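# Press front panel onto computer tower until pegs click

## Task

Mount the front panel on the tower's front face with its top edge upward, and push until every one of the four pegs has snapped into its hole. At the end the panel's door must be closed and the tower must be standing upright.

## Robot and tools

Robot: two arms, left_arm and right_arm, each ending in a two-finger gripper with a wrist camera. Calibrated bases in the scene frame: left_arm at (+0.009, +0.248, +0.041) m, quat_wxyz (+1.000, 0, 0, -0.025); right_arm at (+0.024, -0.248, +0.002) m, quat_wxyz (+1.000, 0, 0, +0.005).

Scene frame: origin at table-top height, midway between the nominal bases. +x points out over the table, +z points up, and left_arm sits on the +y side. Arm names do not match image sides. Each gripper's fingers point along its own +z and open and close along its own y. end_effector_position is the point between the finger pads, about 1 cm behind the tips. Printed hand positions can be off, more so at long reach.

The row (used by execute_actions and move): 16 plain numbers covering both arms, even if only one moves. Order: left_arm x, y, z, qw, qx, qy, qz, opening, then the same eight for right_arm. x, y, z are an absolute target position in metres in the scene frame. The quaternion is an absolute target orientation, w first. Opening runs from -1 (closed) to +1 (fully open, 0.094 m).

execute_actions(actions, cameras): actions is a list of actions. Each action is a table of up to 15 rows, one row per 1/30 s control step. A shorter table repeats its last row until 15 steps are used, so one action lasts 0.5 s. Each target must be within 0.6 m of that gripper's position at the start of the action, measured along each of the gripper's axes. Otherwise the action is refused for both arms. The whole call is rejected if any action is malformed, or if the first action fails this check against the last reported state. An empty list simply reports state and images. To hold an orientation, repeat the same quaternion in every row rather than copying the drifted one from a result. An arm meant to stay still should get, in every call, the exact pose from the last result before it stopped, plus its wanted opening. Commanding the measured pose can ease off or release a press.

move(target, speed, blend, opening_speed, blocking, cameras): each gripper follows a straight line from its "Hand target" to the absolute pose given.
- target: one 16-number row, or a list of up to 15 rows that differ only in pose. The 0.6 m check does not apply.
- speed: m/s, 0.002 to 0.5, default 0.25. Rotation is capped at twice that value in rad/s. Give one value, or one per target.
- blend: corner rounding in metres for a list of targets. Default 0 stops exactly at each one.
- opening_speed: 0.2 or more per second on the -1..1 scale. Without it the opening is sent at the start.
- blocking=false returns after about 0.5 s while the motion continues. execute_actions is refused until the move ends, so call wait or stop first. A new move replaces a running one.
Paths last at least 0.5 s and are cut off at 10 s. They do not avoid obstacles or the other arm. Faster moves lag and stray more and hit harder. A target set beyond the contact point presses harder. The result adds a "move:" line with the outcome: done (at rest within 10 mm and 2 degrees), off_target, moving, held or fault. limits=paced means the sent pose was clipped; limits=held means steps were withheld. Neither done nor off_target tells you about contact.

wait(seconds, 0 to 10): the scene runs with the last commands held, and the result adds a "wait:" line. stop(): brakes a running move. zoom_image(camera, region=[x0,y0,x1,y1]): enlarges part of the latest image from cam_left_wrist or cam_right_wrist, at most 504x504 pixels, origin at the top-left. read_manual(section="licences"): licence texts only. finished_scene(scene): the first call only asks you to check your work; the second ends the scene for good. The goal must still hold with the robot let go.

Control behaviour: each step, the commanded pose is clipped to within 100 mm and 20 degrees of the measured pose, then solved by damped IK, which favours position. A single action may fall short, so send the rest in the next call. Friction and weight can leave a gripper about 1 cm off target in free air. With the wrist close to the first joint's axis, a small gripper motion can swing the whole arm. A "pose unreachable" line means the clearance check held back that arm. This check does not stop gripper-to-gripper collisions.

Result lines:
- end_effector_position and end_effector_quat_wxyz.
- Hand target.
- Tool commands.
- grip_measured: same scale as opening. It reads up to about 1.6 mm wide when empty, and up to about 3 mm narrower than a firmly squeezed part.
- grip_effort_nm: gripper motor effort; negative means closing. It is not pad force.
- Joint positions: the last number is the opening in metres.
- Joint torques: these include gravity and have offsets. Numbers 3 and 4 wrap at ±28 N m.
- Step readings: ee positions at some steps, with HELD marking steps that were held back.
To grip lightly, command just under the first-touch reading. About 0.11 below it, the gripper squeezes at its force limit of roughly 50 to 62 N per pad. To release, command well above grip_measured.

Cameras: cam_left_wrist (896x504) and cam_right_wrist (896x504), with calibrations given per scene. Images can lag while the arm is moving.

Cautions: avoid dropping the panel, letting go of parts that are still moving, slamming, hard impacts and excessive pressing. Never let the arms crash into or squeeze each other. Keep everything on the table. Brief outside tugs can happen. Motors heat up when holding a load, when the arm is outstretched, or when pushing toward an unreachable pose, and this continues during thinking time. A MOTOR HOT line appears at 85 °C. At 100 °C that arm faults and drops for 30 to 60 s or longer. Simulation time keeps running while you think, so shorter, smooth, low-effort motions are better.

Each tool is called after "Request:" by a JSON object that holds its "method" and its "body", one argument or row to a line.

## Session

Scene 1 succeeded. Starting scene 2 with an overall view.

Request:
{"method": "execute_actions", "body": {
  "actions": []
}}

Request:
{"method": "move", "body": {
  "target": [0.25,0.3,0.45,0.5,0,0.866,0,-0.2,0.25,-0.1,0.45,0.5,0,0.866,0,-0.2]
}}

Scene clock: 0.00 s.
left_arm: end_effector_position=(+0.6995, +0.2424, +0.2504) grip_measured=+1.000 grip_effort_nm=n/a end_effector_quat_wxyz=(+0.553, -0.249, +0.788, -0.107) | right_arm: end_effector_position=(+0.1427, +0.0205, +0.2521) grip_measured=+1.000 grip_effort_nm=n/a end_effector_quat_wxyz=(+0.026, +0.797, -0.602, +0.043)
Joint positions: left_arm=[0.005 1.696 1.151 0.165 -0.148 -0.557 0.094] | right_arm=[1.184 1.151 1.128 -1.62 0.068 -0.649 0.094]
Joint velocities: left_arm=[0.005 0.005 -0.002 -0.007 0.007 0.022 0] | right_arm=[-0.005 0.005 0.002 0.012 -0.051 0.022 0]
Joint torques (N m): no reading
Motor temperatures (°C): left_arm=[24 29 35 26 25 22 25] | right_arm=[22 33 39 22 24 23 25]
Heat: left arm: hottest elbow 35 °C; right arm: hottest elbow 39 °C.
Hand target: left_arm +0.7066, +0.2421, +0.2591; +0.560, -0.248, +0.783, -0.110 | right_arm +0.1450, +0.0265, +0.2628; +0.011, +0.797, -0.603, +0.038
Tool commands: left_gripper/opening=+1.0 right_gripper/opening=+1.0
camera_calibration:
cam_left_wrist: T_world_to_cam=[[0.273346, -0.858222, 0.434438, -0.0908897], [-0.633901, -0.500414, -0.589708, 0.752029], [0.723499, -0.114197, -0.680814, -0.220312], [0, 0, 0, 1]] pos_world=[0.660952, 0.273163, 0.332972]
cam_right_wrist: T_world_to_cam=[[0.962761, 0.26899, 0.0271362, -0.151117], [0.217832, -0.831252, 0.511439, -0.103527], [0.160129, -0.486482, -0.858891, 0.290647], [0, 0, 0, 1]] pos_world=[0.1215, 0.0959863, 0.306683]

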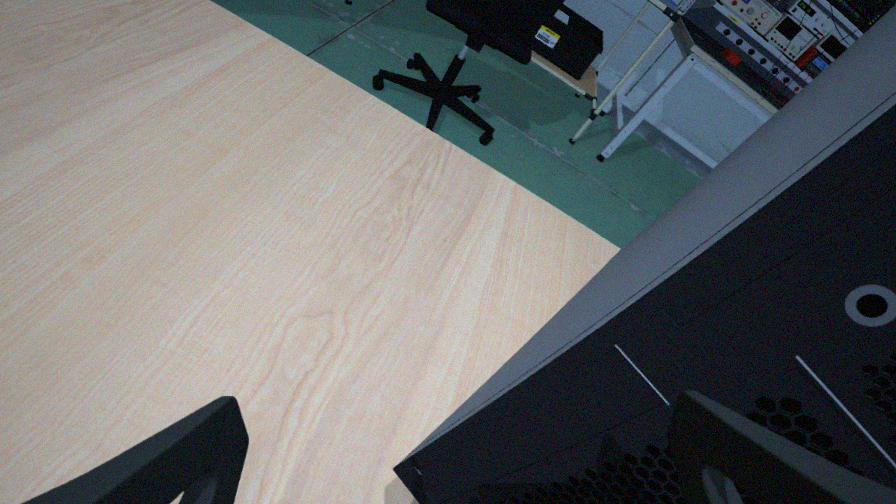

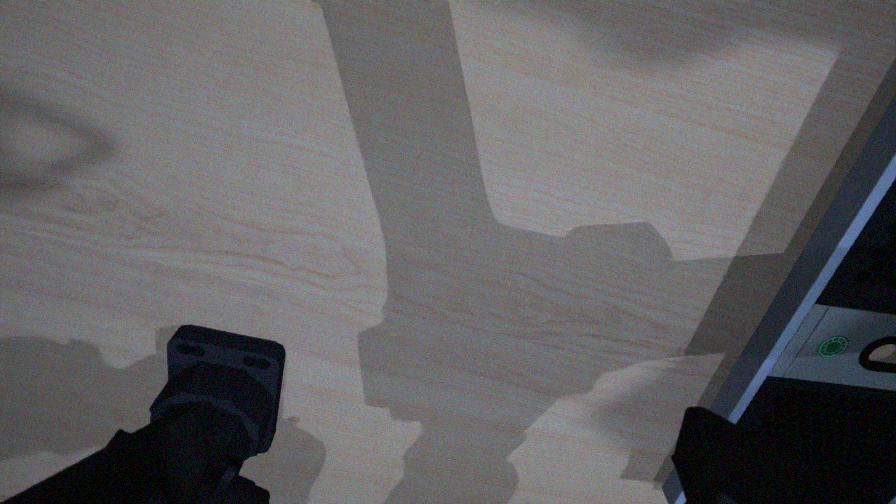

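Scene clock: 5.17 s.
left_arm: end_effector_position=(+0.2583, +0.2966, +0.4293) grip_measured=-0.198 grip_effort_nm=-0.110 end_effector_quat_wxyz=(+0.484, -0.009, +0.875, -0.015) | right_arm: end_effector_position=(+0.2462, -0.0981, +0.4241) grip_measured=-0.198 grip_effort_nm=-0.100 end_effector_quat_wxyz=(+0.488, -0.017, +0.873, -0.023)
Joint positions: left_arm=[0.517 0.452 0.9 -1.065 0.409 0.234 0.038] | right_arm=[1.104 0.705 1.097 -1.369 0.887 0.788 0.038]
Joint velocities: left_arm=[-0.005 -0.015 -0.012 -0.012 -0.095 0.051 0.001] | right_arm=[-0.005 -0.005 -0.002 0.007 -0.022 0.022 0]
Joint torques (N m): left_arm=[0.79 2.67 11.93 1.66 0.27 0.14] | right_arm=[-2.02 -1.61 14.41 0.92 0.65 0.08]
Motor temperatures (°C): left_arm=[24 29 35 26 25 22 25] | right_arm=[22 33 40 22 24 23 25]
Heat: left arm: hottest elbow 35 °C; right arm: hottest elbow 40 °C.
Hand target: left_arm +0.2547, +0.2964, +0.4533; +0.500, -0.001, +0.866, -0.003 | right_arm +0.2487, -0.0986, +0.4480; +0.498, +0.005, +0.867, -0.004
Off the commanded pose: left_arm 0.023 m, 3 deg | right_arm 0.026 m, 4 deg.
move: off_target (left_arm, right_arm)
camera_calibration:
cam_left_wrist: T_world_to_cam=[[-0.00381256, -0.999692, 0.0245094, 0.288083], [-0.83999, -0.0100971, -0.542508, 0.492516], [0.542588, -0.022656, -0.839693, 0.314669], [0, 0, 0, 1]] pos_world=[0.244071, 0.300096, 0.524359]
cam_right_wrist: T_world_to_cam=[[-0.0108639, -0.998138, 0.0600178, -0.122145], [-0.835508, -0.0239149, -0.548957, 0.475594], [0.54937, -0.0561092, -0.833693, 0.299889], [0, 0, 0, 1]] pos_world=[0.231285, -0.0937169, 0.518427]

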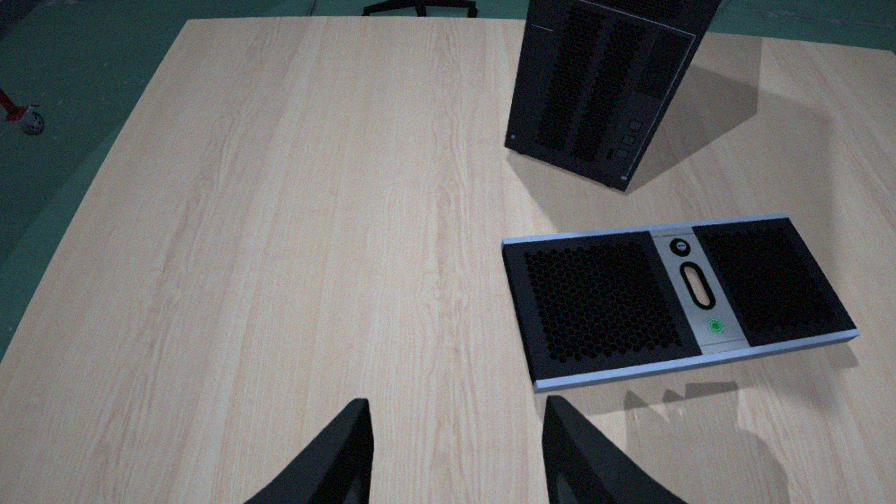

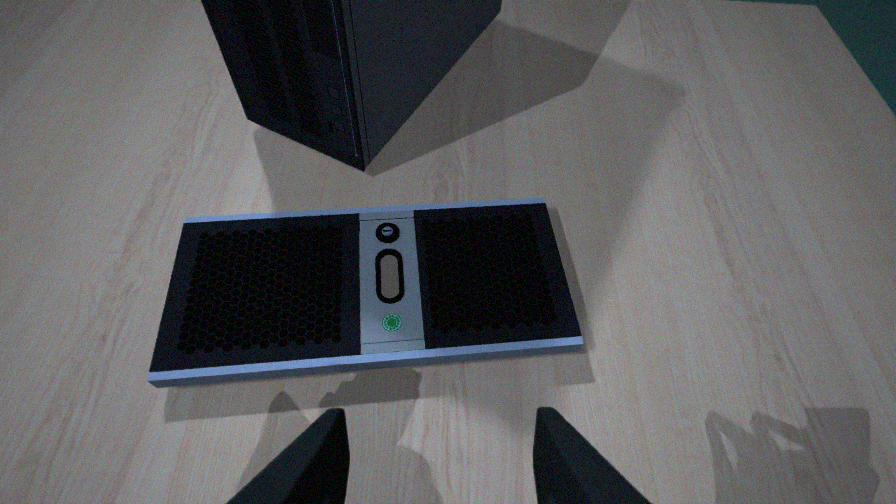

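Request:
{"method": "move", "body": {
  "target": [
    [0.5702,0.266,0.658,0.583,0.207,0.733,-0.284,-0.2,0.30,-0.115,0.30,0.346,0.576,0.635,0.382,-0.2],
    [0.5702,0.266,0.658,0.583,0.207,0.733,-0.284,-0.2,0.325,-0.11,0.115,0.346,0.576,0.635,0.382,-0.2]
  ]
}}

Scene clock: 75.60 s.
left_arm: end_effector_position=(+0.5683, +0.2719, +0.6395) grip_measured=-0.198 grip_effort_nm=-0.125 end_effector_quat_wxyz=(+0.579, +0.200, +0.738, -0.282) | right_arm: end_effector_position=(+0.3191, -0.1080, +0.1132) grip_measured=-0.198 grip_effort_nm=-0.095 end_effector_quat_wxyz=(+0.338, +0.581, +0.636, +0.380)
Joint positions: left_arm=[0.354 1.401 1.765 -0.684 0.999 0.082 0.038] | right_arm=[0.699 0.839 0.219 0.027 0.523 1.908 0.038]
Joint velocities: left_arm=[-0.005 -0.015 -0.002 -0.002 -0.037 -0.051 0] | right_arm=[-0.005 0.005 0.002 -0.002 0.051 -0.037 0.001]
Joint torques (N m): left_arm=[-0.67 -8.64 12.14 2.13 0.32 -0.08] | right_arm=[-2.73 -2.08 8.55 2.03 0.14 -0.23]
Motor temperatures (°C): left_arm=[24 28 44 26 25 22 25] | right_arm=[22 33 52 22 24 23 24]
Heat: left arm: hottest elbow 44 °C; right arm: hottest elbow 52 °C.
Hand target: left_arm +0.5731, +0.2690, +0.6546; +0.587, +0.206, +0.731, -0.282 | right_arm +0.3220, -0.1105, +0.1132; +0.342, +0.580, +0.635, +0.379
Off the commanded pose: left_arm 0.020 m, 1 deg | right_arm 0.007 m, 1 deg.
move: off_target (left_arm)
camera_calibration:
cam_left_wrist: T_world_to_cam=[[-0.622942, -0.76251, 0.174705, 0.450678], [-0.535122, 0.252467, -0.806167, 0.790614], [0.570603, -0.595683, -0.565308, 0.286868], [0, 0, 0, 1]] pos_world=[0.540134, 0.314925, 0.7208]
cam_right_wrist: T_world_to_cam=[[-0.497491, -0.0318722, -0.866884, 0.252026], [-0.450414, 0.86355, 0.226736, 0.250716], [0.741371, 0.503255, -0.443964, -0.0449442], [0, 0, 0, 1]] pos_world=[0.271627, -0.185855, 0.141677]

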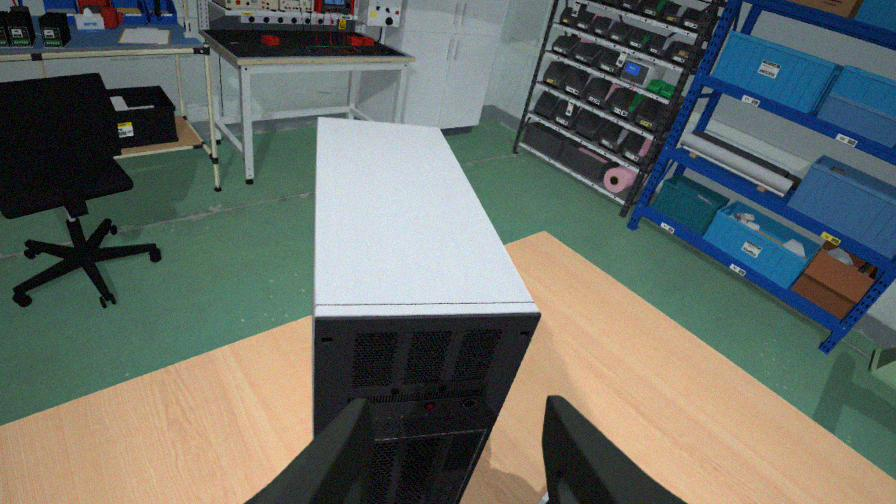

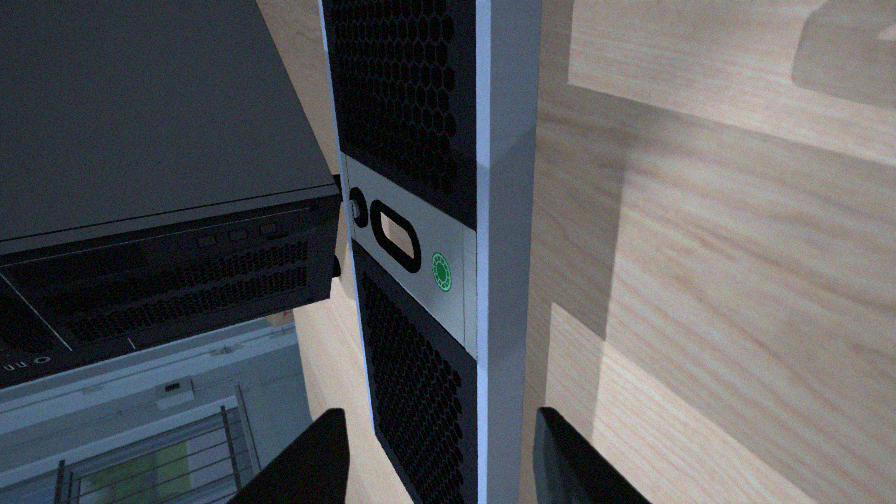

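Request:
{"method": "move", "body": {
  "target": [0.5702,0.266,0.658,0.583,0.207,0.733,-0.284,-0.2,0.385,-0.105,0.055,0.346,0.576,0.635,0.382,-0.2],
  "speed": 0.1,
  "cameras": ["cam_right_wrist"]
}}

Request:
{"method": "zoom_image", "body": {
  "camera": "cam_right_wrist",
  "region": [260, 250, 640, 504]
}}

Scene clock: 85.43 s.
left_arm: end_effector_position=(+0.5669, +0.2695, +0.6434) grip_measured=-0.198 grip_effort_nm=-0.129 end_effector_quat_wxyz=(+0.578, +0.201, +0.738, -0.283) | right_arm: end_effector_position=(+0.3654, -0.1107, +0.0437) grip_measured=-0.198 grip_effort_nm=-0.090 end_effector_quat_wxyz=(+0.335, +0.581, +0.645, +0.367)
Joint positions: left_arm=[0.351 1.401 1.776 -0.695 1 0.082 0.038] | right_arm=[0.556 1.348 0.219 0.546 0.401 1.816 0.038]
Joint velocities: left_arm=[-0.024 -0.005 -0.002 0.007 -0.037 0.037 0.001] | right_arm=[-0.005 -0.005 -0.002 -0.007 0.081 0.037 0]
Joint torques (N m): left_arm=[-0.5 -8.7 12.12 1.7 0.32 -0.04] | right_arm=[-2.37 -5.3 8.68 1.94 0.08 -0.25]
Motor temperatures (°C): left_arm=[24 29 45 26 25 22 25] | right_arm=[22 33 50 22 24 23 24]
Heat: left arm: hottest elbow 45 °C; right arm: hottest elbow 50 °C.
Hand target: left_arm +0.5699, +0.2660, +0.6578; +0.584, +0.207, +0.732, -0.284 | right_arm +0.3827, -0.1053, +0.0571; +0.345, +0.577, +0.635, +0.381
Off the commanded pose: left_arm 0.015 m, 1 deg | right_arm 0.023 m, 2 deg.
move: off_target (left_arm, right_arm)
camera_calibration:
cam_right_wrist: T_world_to_cam=[[-0.518008, -0.0513306, -0.853834, 0.21945], [-0.448396, 0.86635, 0.219952, 0.289569], [0.728429, 0.496793, -0.471793, -0.1035], [0, 0, 0, 1]] pos_world=[0.318911, -0.188186, 0.0748521]
Images, in order (width x height): cam_right_wrist 896x504.

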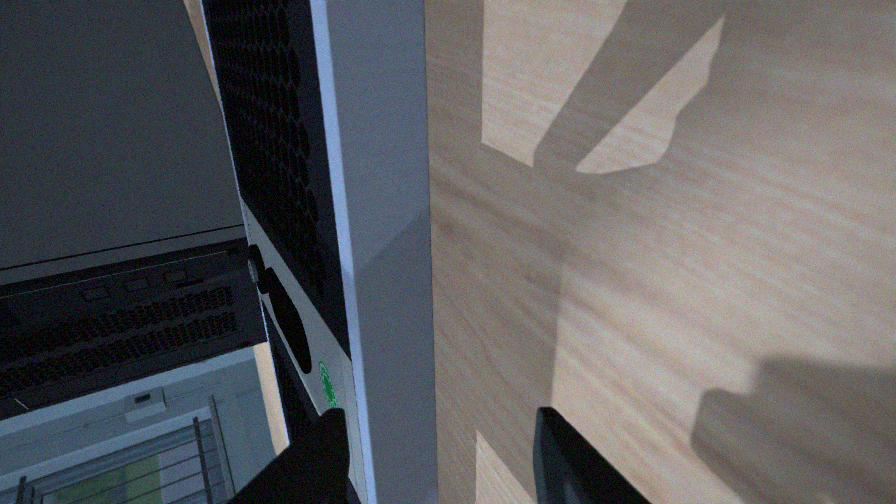

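Scaled by 1.326 from the camera's 896x504 image, which has a finer 1280x720 frame.

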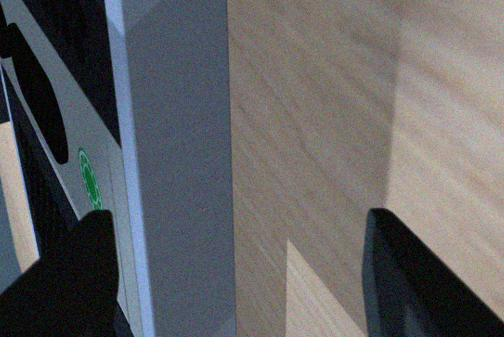

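Request:
{"method": "move", "body": {
  "target": [0.5702,0.266,0.658,0.583,0.207,0.733,-0.284,-0.2,0.425,-0.100,0.05,0.346,0.576,0.635,0.382,-0.2],
  "speed": 0.06,
  "cameras": ["cam_right_wrist"]
}}

Request:
{"method": "zoom_image", "body": {
  "camera": "cam_right_wrist",
  "region": [200, 250, 640, 504]
}}

Scene clock: 99.20 s.
left_arm: end_effector_position=(+0.5669, +0.2695, +0.6435) grip_measured=-0.198 grip_effort_nm=-0.115 end_effector_quat_wxyz=(+0.578, +0.201, +0.738, -0.283) | right_arm: end_effector_position=(+0.4075, -0.1031, +0.0392) grip_measured=-0.198 grip_effort_nm=-0.095 end_effector_quat_wxyz=(+0.335, +0.581, +0.643, +0.369)
Joint positions: left_arm=[0.351 1.401 1.776 -0.695 1 0.082 0.038] | right_arm=[0.496 1.479 0.318 0.597 0.35 1.782 0.038]
Joint velocities: left_arm=[0.005 -0.024 0.007 -0.002 -0.022 0.022 -0.001] | right_arm=[0.005 -0.005 0.017 -0.002 -0.037 -0.037 0]
Joint torques (N m): left_arm=[-0.38 -8.76 12.07 1.59 0.28 -0.06] | right_arm=[-1.79 -7.24 7.95 2.02 0.08 -0.23]
Motor temperatures (°C): left_arm=[24 29 46 26 25 22 25] | right_arm=[22 33 49 22 24 23 24]
Heat: left arm: hottest elbow 46 °C; right arm: hottest elbow 49 °C.
Hand target: left_arm +0.5698, +0.2660, +0.6575; +0.583, +0.207, +0.732, -0.284 | right_arm +0.4241, -0.0998, +0.0507; +0.345, +0.577, +0.635, +0.382
Off the commanded pose: left_arm 0.015 m, 1 deg | right_arm 0.021 m, 2 deg.
move: off_target (left_arm, right_arm)
camera_calibration:
cam_right_wrist: T_world_to_cam=[[-0.514803, -0.0481366, -0.855956, 0.236929], [-0.449052, 0.865642, 0.221395, 0.302952], [0.730294, 0.498344, -0.467251, -0.1409], [0, 0, 0, 1]] pos_world=[0.360911, -0.180627, 0.0698928]
Images, in order (width x height): cam_right_wrist 896x504.

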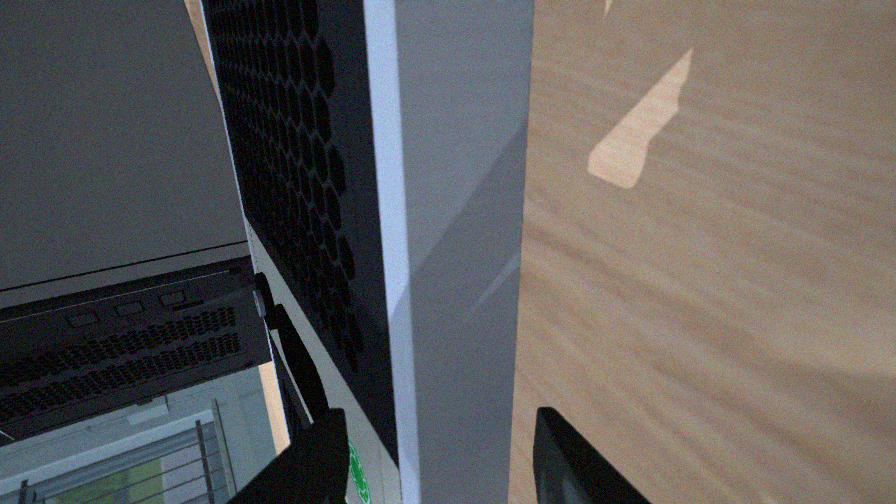

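Scaled by 1.145 from the camera's 896x504 image, which has a finer 1280x720 frame.

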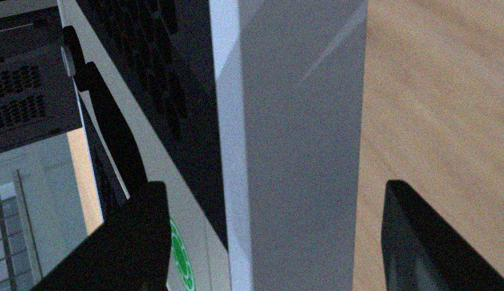

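Request:
{"method": "move", "body": {
  "target": [
    [0.5702,0.266,0.658,0.583,0.207,0.733,-0.284,-0.2,0.418,-0.13,0.05,0.346,0.576,0.635,0.382,-0.2],
    [0.5702,0.266,0.658,0.583,0.207,0.733,-0.284,-0.2,0.455,-0.128,0.044,0.346,0.576,0.635,0.382,-0.2]
  ],
  "speed": 0.06,
  "cameras": ["cam_right_wrist"]
}}

Request:
{"method": "zoom_image", "body": {
  "camera": "cam_right_wrist",
  "region": [200, 250, 640, 504]
}}

Scene clock: 114.47 s.
left_arm: end_effector_position=(+0.5669, +0.2695, +0.6435) grip_measured=-0.198 grip_effort_nm=-0.125 end_effector_quat_wxyz=(+0.578, +0.201, +0.738, -0.283) | right_arm: end_effector_position=(+0.4352, -0.1287, +0.0312) grip_measured=-0.198 grip_effort_nm=-0.100 end_effector_quat_wxyz=(+0.332, +0.583, +0.644, +0.368)
Joint positions: left_arm=[0.351 1.401 1.776 -0.695 1 0.082 0.038] | right_arm=[0.367 1.545 0.353 0.639 0.237 1.716 0.038]
Joint velocities: left_arm=[-0.024 -0.005 -0.012 -0.017 0.037 -0.066 -0.001] | right_arm=[-0.015 0.005 -0.012 0.002 -0.007 0.022 -0.001]
Joint torques (N m): left_arm=[-0.44 -8.47 12.04 1.69 0.3 -0.02] | right_arm=[-2.26 -8.47 7.98 2.07 0.03 -0.22]
Motor temperatures (°C): left_arm=[24 29 47 26 25 22 25] | right_arm=[22 33 46 22 24 23 24]
Heat: left arm: hottest elbow 47 °C; right arm: hottest elbow 46 °C.
Hand target: left_arm +0.5698, +0.2660, +0.6576; +0.583, +0.207, +0.732, -0.284 | right_arm +0.4537, -0.1273, +0.0442; +0.345, +0.577, +0.635, +0.381
Off the commanded pose: left_arm 0.015 m, 1 deg | right_arm 0.024 m, 3 deg.
move: off_target (left_arm, right_arm)
camera_calibration:
cam_right_wrist: T_world_to_cam=[[-0.522443, -0.0460455, -0.85143, 0.246602], [-0.447557, 0.864739, 0.227858, 0.338392], [0.725773, 0.500106, -0.472385, -0.149781], [0, 0, 0, 1]] pos_world=[0.388992, -0.20636, 0.0621049]
Images, in order (width x height): cam_right_wrist 896x504.

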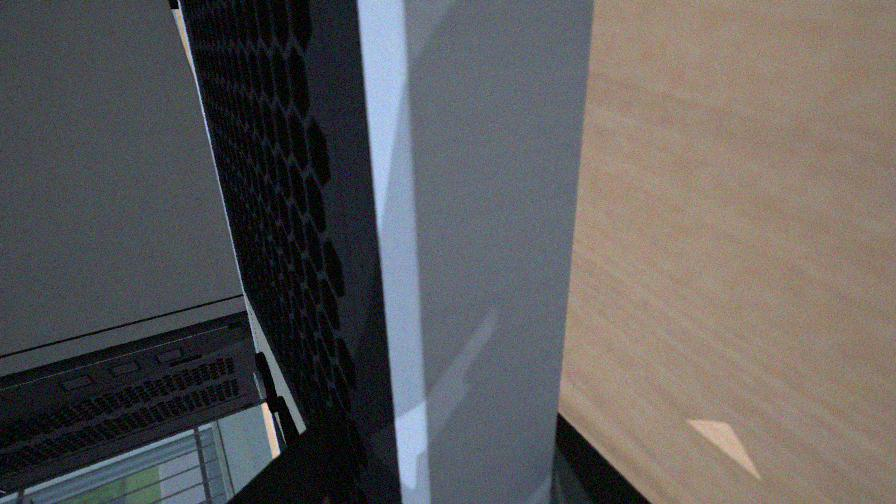

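Scaled by 1.145 from the camera's 896x504 image, which has a finer 1280x720 frame.

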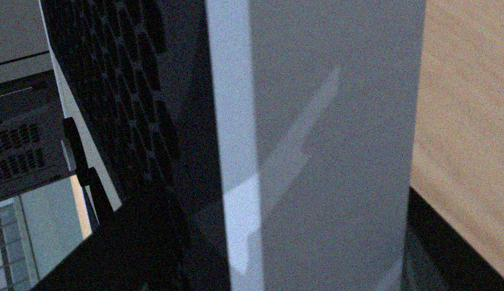

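Request:
{"method": "move", "body": {
  "target": [0.5702,0.266,0.658,0.583,0.207,0.733,-0.284,-0.2,0.466,-0.128,0.043,0.346,0.576,0.635,0.382,-0.2],
  "speed": 0.04,
  "cameras": []
}}

Request:
{"method": "move", "body": {
  "target": [0.5702,0.266,0.658,0.583,0.207,0.733,-0.284,-0.2,0.466,-0.128,0.043,0.346,0.576,0.635,0.382,-0.75],
  "opening_speed": 0.3,
  "cameras": ["cam_right_wrist"]
}}

Scene clock: 120.80 s.
left_arm: end_effector_position=(+0.5669, +0.2695, +0.6435) grip_measured=-0.198 grip_effort_nm=-0.120 end_effector_quat_wxyz=(+0.578, +0.201, +0.738, -0.283) | right_arm: end_effector_position=(+0.4465, -0.1291, +0.0307) grip_measured=-0.198 grip_effort_nm=-0.100 end_effector_quat_wxyz=(+0.333, +0.582, +0.644, +0.368)
Joint positions: left_arm=[0.351 1.401 1.776 -0.695 1 0.082 0.038] | right_arm=[0.352 1.569 0.379 0.642 0.225 1.705 0.038]
Joint velocities: left_arm=[-0.005 -0.015 -0.012 0.007 0.037 0.007 0] | right_arm=[0.005 -0.005 0.012 0.002 0.051 0.037 0]
Joint torques (N m): left_arm=[-0.44 -8.82 12.03 1.61 0.3 -0.02] | right_arm=[-2.32 -8.06 8.01 1.99 0 -0.22]
Motor temperatures (°C): left_arm=[24 29 48 26 25 21 25] | right_arm=[22 33 46 22 24 23 24]
Heat: left arm: hottest elbow 48 °C; right arm: hottest elbow 46 °C.
Hand target: left_arm +0.5699, +0.2660, +0.6576; +0.583, +0.207, +0.732, -0.284 | right_arm +0.4651, -0.1281, +0.0432; +0.346, +0.576, +0.635, +0.382
Off the commanded pose: left_arm 0.015 m, 1 deg | right_arm 0.023 m, 3 deg.
move: off_target (left_arm, right_arm)
No camera images: "cameras" was empty.

Scene clock: 122.83 s.
left_arm: end_effector_position=(+0.5669, +0.2695, +0.6435) grip_measured=-0.198 grip_effort_nm=-0.120 end_effector_quat_wxyz=(+0.578, +0.201, +0.738, -0.283) | right_arm: end_effector_position=(+0.4598, -0.1242, +0.0456) grip_measured=-0.371 grip_effort_nm=-1.018 end_effector_quat_wxyz=(+0.347, +0.570, +0.636, +0.387)
Joint positions: left_arm=[0.351 1.401 1.776 -0.695 1 0.082 0.038] | right_arm=[0.352 1.569 0.4 0.677 0.225 1.688 0.03]
Joint velocities: left_arm=[0.005 0.015 -0.007 0.017 -0.007 -0.051 0] | right_arm=[-0.015 -0.015 -0.002 -0.022 -0.022 0.037 0.001]
Joint torques (N m): left_arm=[-0.73 -8.64 12.05 1.66 0.31 -0.03] | right_arm=[-2.14 -7.88 6.63 0.64 -0.02 -0.08]
Motor temperatures (°C): left_arm=[24 29 48 26 25 21 25] | right_arm=[22 33 46 22 24 23 25]
Heat: left arm: hottest elbow 48 °C; right arm: hottest elbow 46 °C.
Hand target: left_arm +0.5699, +0.2660, +0.6576; +0.583, +0.207, +0.732, -0.284 | right_arm +0.4661, -0.1279, +0.0431; +0.346, +0.576, +0.634, +0.382
Off the commanded pose: left_arm 0.015 m, 1 deg | right_arm 0.008 m, 1 deg.
move: off_target (left_arm)
camera_calibration:
cam_right_wrist: T_world_to_cam=[[-0.472402, -0.0473721, -0.880109, 0.250031], [-0.467294, 0.860119, 0.204526, 0.351799], [0.74731, 0.507888, -0.428459, -0.173949], [0, 0, 0, 1]] pos_world=[0.412503, -0.202398, 0.0735725]
Images, in order (width x height): cam_right_wrist 896x504.

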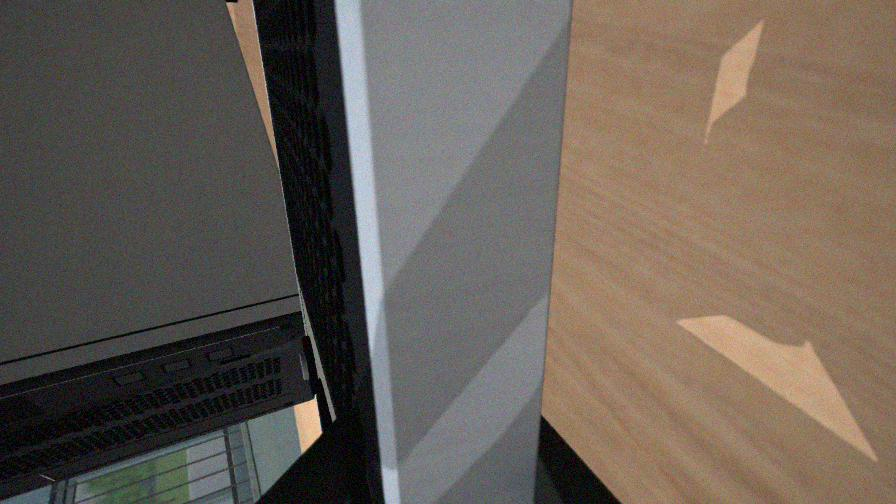

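Request:
{"method": "move", "body": {
  "target": [
    [0.5702,0.266,0.658,0.583,0.207,0.733,-0.284,-0.2,0.44,-0.13,0.20,0.346,0.576,0.635,0.382,-0.75],
    [0.5702,0.266,0.658,0.583,0.207,0.733,-0.284,-0.2,0.38,-0.15,0.40,0.5,0.3,0.72,0.25,-0.75],
    [0.5702,0.266,0.658,0.583,0.207,0.733,-0.284,-0.2,0.40,-0.15,0.41,0.707,0,0.707,0,-0.75]
  ],
  "speed": [0.07,0.12,0.12]
}}

Scene clock: 149.53 s.
left_arm: end_effector_position=(+0.5669, +0.2695, +0.6435) grip_measured=-0.198 grip_effort_nm=-0.125 end_effector_quat_wxyz=(+0.578, +0.201, +0.738, -0.283) | right_arm: end_effector_position=(+0.4031, -0.1479, +0.3808) grip_measured=-0.528 grip_effort_nm=-1.018 end_effector_quat_wxyz=(+0.683, -0.003, +0.730, -0.006)
Joint positions: left_arm=[0.351 1.401 1.776 -0.695 1 0.082 0.038] | right_arm=[0.443 0.702 0.621 0.006 0.457 0.02 0.022]
Joint velocities: left_arm=[-0.015 0.005 0.012 0.002 -0.037 0.037 0] | right_arm=[-0.005 -0.005 -0.022 -0.002 -0.022 -0.022 -0.001]
Joint torques (N m): left_arm=[-0.5 -8.41 12.16 1.63 0.31 -0.04] | right_arm=[-1.61 -3.84 12.48 3.25 -0.04 -0.16]
Motor temperatures (°C): left_arm=[24 29 49 26 25 21 25] | right_arm=[22 33 46 22 24 23 26]
Heat: left arm: hottest elbow 49 °C; right arm: hottest elbow 46 °C.
Hand target: left_arm +0.5699, +0.2660, +0.6576; +0.583, +0.207, +0.732, -0.284 | right_arm +0.4025, -0.1493, +0.4057; +0.706, +0.003, +0.708, +0.000
Off the commanded pose: left_arm 0.015 m, 1 deg | right_arm 0.029 m, 4 deg.
move: off_target (left_arm, right_arm)
camera_calibration:
cam_left_wrist: T_world_to_cam=[[-0.625901, -0.76014, 0.174455, 0.448462], [-0.533838, 0.254495, -0.806381, 0.792577], [0.568564, -0.597845, -0.56508, 0.290091], [0, 0, 0, 1]] pos_world=[0.538865, 0.312616, 0.724807]
cam_right_wrist: T_world_to_cam=[[-0.0208231, -0.999752, 0.00785278, -0.14387], [-0.483466, 0.00319408, -0.875357, 0.568114], [0.875116, -0.0220243, -0.483412, -0.0849257], [0, 0, 0, 1]] pos_world=[0.345987, -0.14752, 0.457378]

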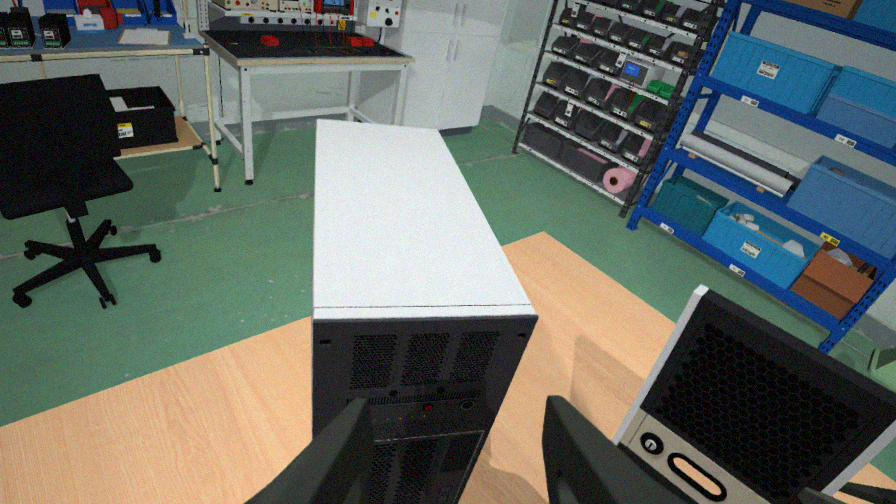

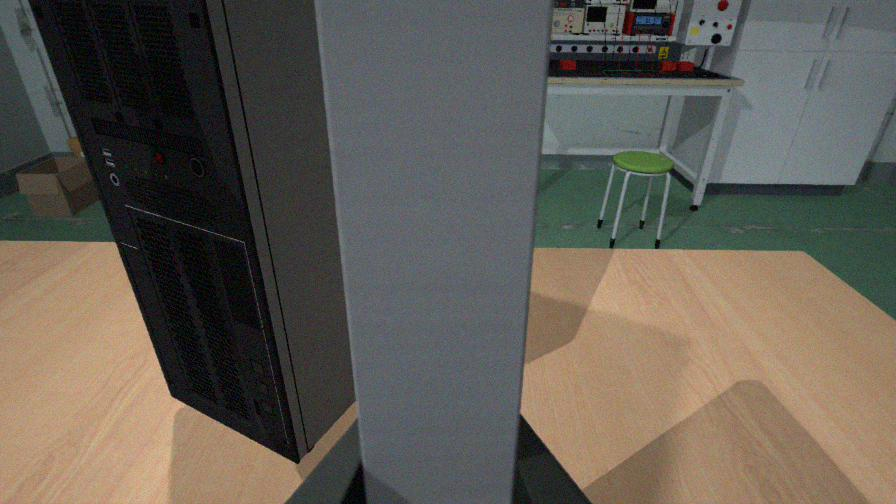

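Request:
{"method": "move", "body": {
  "target": [0.5702,0.266,0.658,0.583,0.207,0.733,-0.284,-0.2,0.50,-0.03,0.36,0.596,-0.38,0.596,0.38,-0.75],
  "speed": 0.12
}}

Request:
{"method": "zoom_image", "body": {
  "camera": "cam_left_wrist",
  "region": [300, 100, 800, 504]
}}

Scene clock: 164.87 s.
left_arm: end_effector_position=(+0.5669, +0.2695, +0.6435) grip_measured=-0.198 grip_effort_nm=-0.120 end_effector_quat_wxyz=(+0.578, +0.201, +0.738, -0.283) | right_arm: end_effector_position=(+0.4846, -0.0259, +0.3219) grip_measured=-0.530 grip_effort_nm=-1.013 end_effector_quat_wxyz=(+0.566, -0.367, +0.624, +0.396)
Joint positions: left_arm=[0.351 1.401 1.776 -0.695 1 0.082 0.038] | right_arm=[0.158 1.294 0.807 0.404 -0.971 0.01 0.022]
Joint velocities: left_arm=[0.005 0.015 -0.007 -0.002 0.037 -0.007 0] | right_arm=[-0.005 -0.015 0.017 -0.007 -0.022 -0.066 0.001]
Joint torques (N m): left_arm=[-0.56 -8.53 12.12 1.52 0.3 -0.02] | right_arm=[-2.14 -9.88 15.68 2.32 -0.15 -0.02]
Motor temperatures (°C): left_arm=[24 29 49 26 25 21 25] | right_arm=[22 33 46 22 24 23 26]
Heat: left arm: hottest elbow 49 °C; right arm: hottest elbow 46 °C.
Hand target: left_arm +0.5699, +0.2660, +0.6576; +0.583, +0.207, +0.732, -0.284 | right_arm +0.4981, -0.0286, +0.3621; +0.598, -0.378, +0.595, +0.382
Off the commanded pose: left_arm 0.015 m, 1 deg | right_arm 0.041 m, 5 deg.
move: off_target (left_arm, right_arm)
camera_calibration:
cam_left_wrist: T_world_to_cam=[[-0.625901, -0.76014, 0.174455, 0.448462], [-0.533838, 0.254495, -0.806381, 0.792577], [0.568564, -0.597845, -0.56508, 0.290091], [0, 0, 0, 1]] pos_world=[0.538865, 0.312616, 0.724807]
cam_right_wrist: T_world_to_cam=[[0.89741, -0.433212, -0.0835592, -0.420648], [-0.269649, -0.388646, -0.881047, 0.443666], [0.349205, 0.813192, -0.46559, 0.0887065], [0, 0, 0, 1]] pos_world=[0.466151, -0.0819362, 0.397042]

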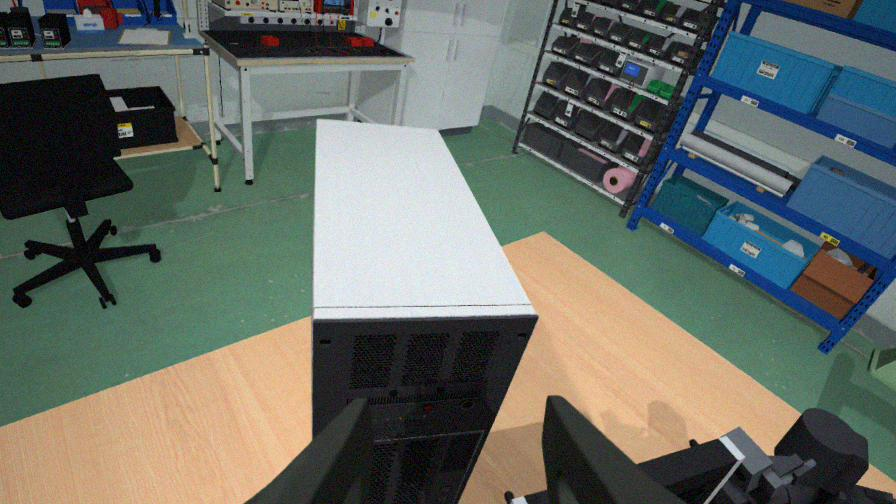

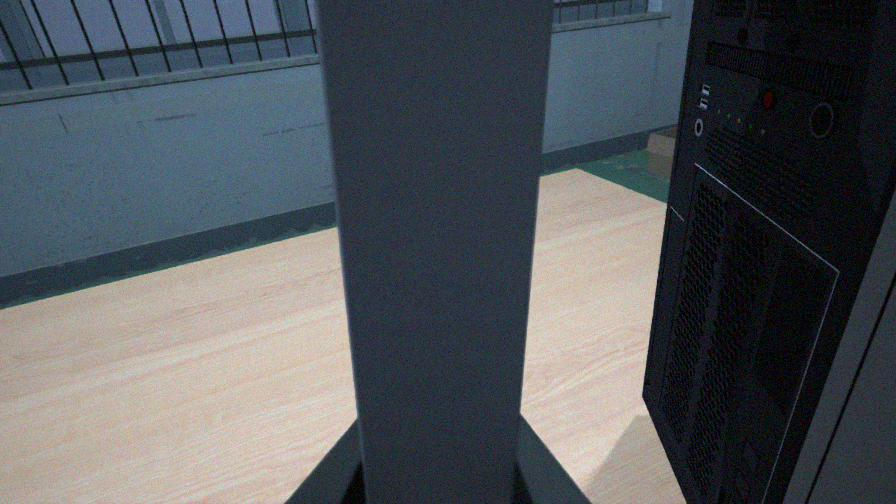

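Scaled by 1.008 from the camera's 896x504 image, which has a finer 1280x720 frame.

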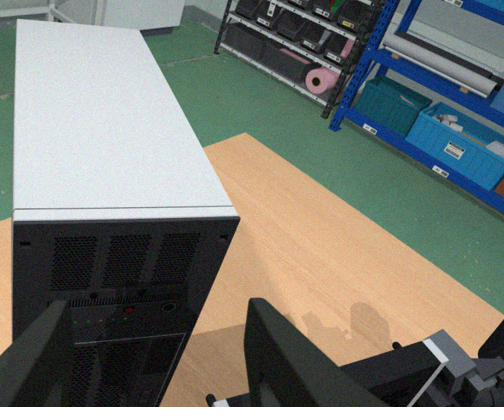

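Request:
{"method": "move", "body": {
  "target": [0.5702,0.266,0.658,0.583,0.207,0.733,-0.284,-0.2,0.598,0.026,0.365,0.615,-0.349,0.615,0.349,-0.75],
  "speed": 0.1
}}

Request:
{"method": "zoom_image", "body": {
  "camera": "cam_left_wrist",
  "region": [250, 250, 750, 504]
}}

Request:
{"method": "move", "body": {
  "target": [0.7226,0.4366,0.4356,0.604,0.338,0.614,-0.370,-0.2,0.598,0.026,0.365,0.615,-0.349,0.615,0.349,-0.75],
  "cameras": ["cam_left_wrist"]
}}

Scene clock: 199.03 s.
left_arm: end_effector_position=(+0.5669, +0.2695, +0.6435) grip_measured=-0.198 grip_effort_nm=-0.115 end_effector_quat_wxyz=(+0.578, +0.201, +0.738, -0.283) | right_arm: end_effector_position=(+0.5862, +0.0150, +0.3258) grip_measured=-0.530 grip_effort_nm=-1.023 end_effector_quat_wxyz=(+0.590, -0.336, +0.643, +0.356)
Joint positions: left_arm=[0.351 1.401 1.776 -0.695 1 0.082 0.038] | right_arm=[0.231 1.527 1.056 0.398 -0.782 0.01 0.022]
Joint velocities: left_arm=[0.005 -0.015 -0.017 0.002 0.051 -0.051 0.001] | right_arm=[-0.015 0.015 0.007 0.007 0.022 -0.007 0]
Joint torques (N m): left_arm=[-0.5 -8.7 12.11 1.61 0.29 -0.03] | right_arm=[-0.67 -13.27 15.82 1.1 0.11 -0.12]
Motor temperatures (°C): left_arm=[24 29 49 26 25 21 25] | right_arm=[22 33 55 22 24 23 26]
Heat: left arm: hottest elbow 49 °C; right arm: hottest elbow 55 °C.
Hand target: left_arm +0.5699, +0.2660, +0.6576; +0.583, +0.207, +0.732, -0.284 | right_arm +0.5949, +0.0245, +0.3650; +0.615, -0.349, +0.615, +0.349
Off the commanded pose: left_arm 0.015 m, 1 deg | right_arm 0.042 m, 5 deg.
move: off_target (left_arm, right_arm)
camera_calibration:
cam_left_wrist: T_world_to_cam=[[-0.625901, -0.76014, 0.174455, 0.448462], [-0.533838, 0.254495, -0.806381, 0.792577], [0.568564, -0.597845, -0.56508, 0.290091], [0, 0, 0, 1]] pos_world=[0.538865, 0.312616, 0.724807]
cam_right_wrist: T_world_to_cam=[[0.842074, -0.535282, -0.0662171, -0.465458], [-0.302039, -0.366274, -0.880123, 0.508778], [0.44686, 0.761128, -0.470106, -0.0331858], [0, 0, 0, 1]] pos_world=[0.56045, -0.0375402, 0.401365]

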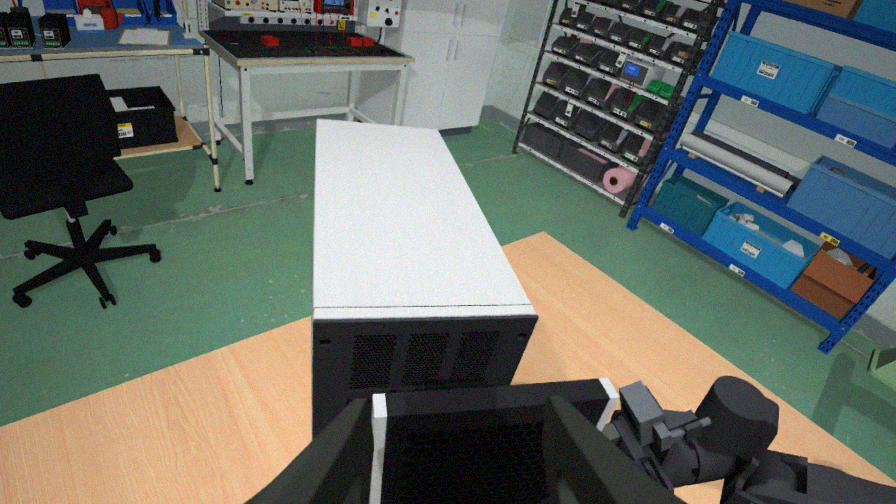

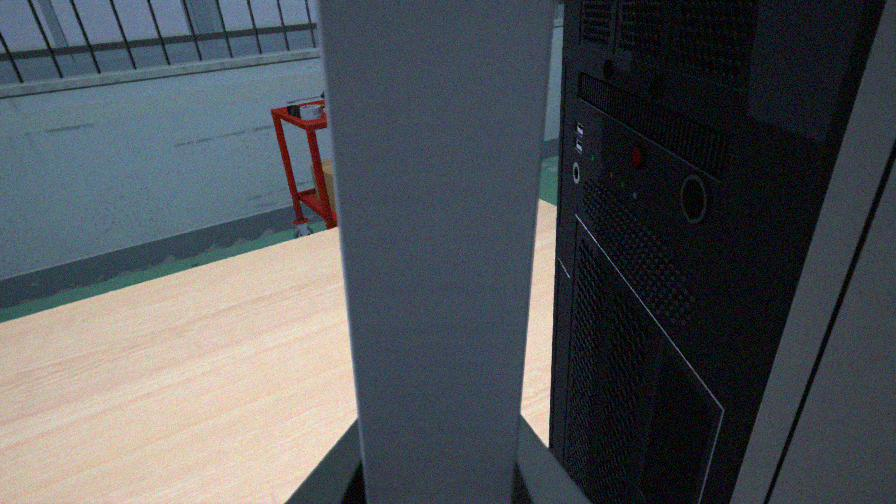

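Scaled by 1.008 from the camera's 896x504 image, which has a finer 1280x720 frame.

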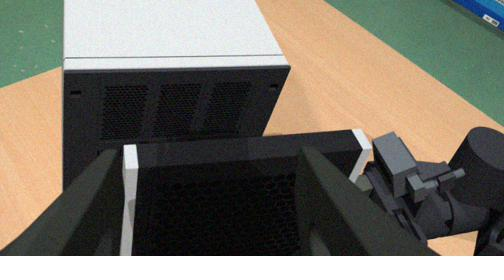

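Scene clock: 201.40 s.
left_arm: end_effector_position=(+0.7104, +0.4332, +0.4250) grip_measured=-0.198 grip_effort_nm=-0.115 end_effector_quat_wxyz=(+0.596, +0.333, +0.625, -0.377) | right_arm: end_effector_position=(+0.5863, +0.0149, +0.3258) grip_measured=-0.530 grip_effort_nm=-1.018 end_effector_quat_wxyz=(+0.590, -0.336, +0.643, +0.356)
Joint positions: left_arm=[0.547 2.025 1.924 -0.14 1.551 0.167 0.038] | right_arm=[0.231 1.527 1.056 0.398 -0.781 0.01 0.022]
Joint velocities: left_arm=[-0.005 -0.005 -0.002 -0.007 0.022 -0.066 0.001] | right_arm=[-0.015 -0.005 0.002 0.007 0.037 0.007 0]
Joint torques (N m): left_arm=[-0.03 -18.02 12.34 2.06 0.27 -0.08] | right_arm=[-0.15 -12.51 15.87 1.42 0.13 -0.14]
Motor temperatures (°C): left_arm=[24 29 49 26 25 21 25] | right_arm=[22 33 55 22 24 23 26]
Heat: left arm: hottest elbow 49 °C; right arm: hottest elbow 55 °C.
Hand target: left_arm +0.7167, +0.4369, +0.4340; +0.602, +0.342, +0.620, -0.369 | right_arm +0.5951, +0.0247, +0.3649; +0.615, -0.348, +0.615, +0.349
Off the commanded pose: left_arm 0.017 m, 2 deg | right_arm 0.042 m, 5 deg.
move: off_target (left_arm, right_arm)
camera_calibration:
cam_left_wrist: T_world_to_cam=[[-0.866096, -0.495971, 0.0623762, 0.80469], [-0.261537, 0.34326, -0.902092, 0.460143], [0.426, -0.797612, -0.427011, 0.312095], [0, 0, 0, 1]] pos_world=[0.684331, 0.490084, 0.498166]
Images, in order (width x height): cam_left_wrist 896x504.

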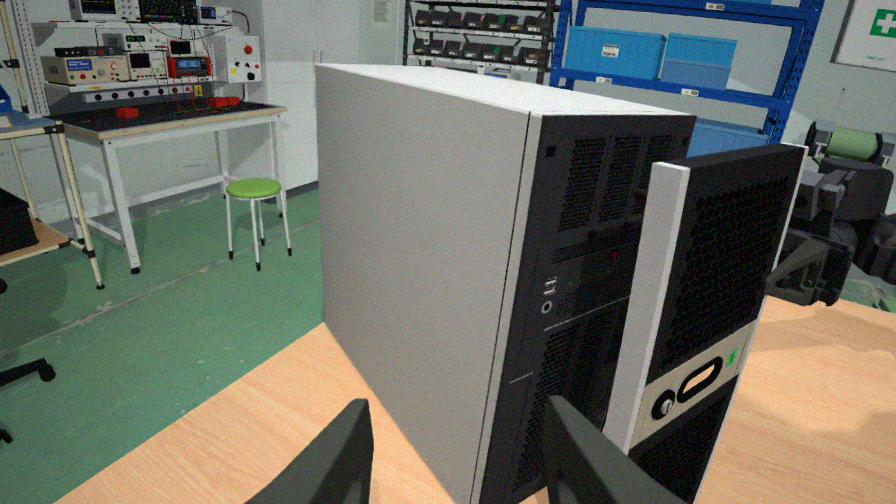

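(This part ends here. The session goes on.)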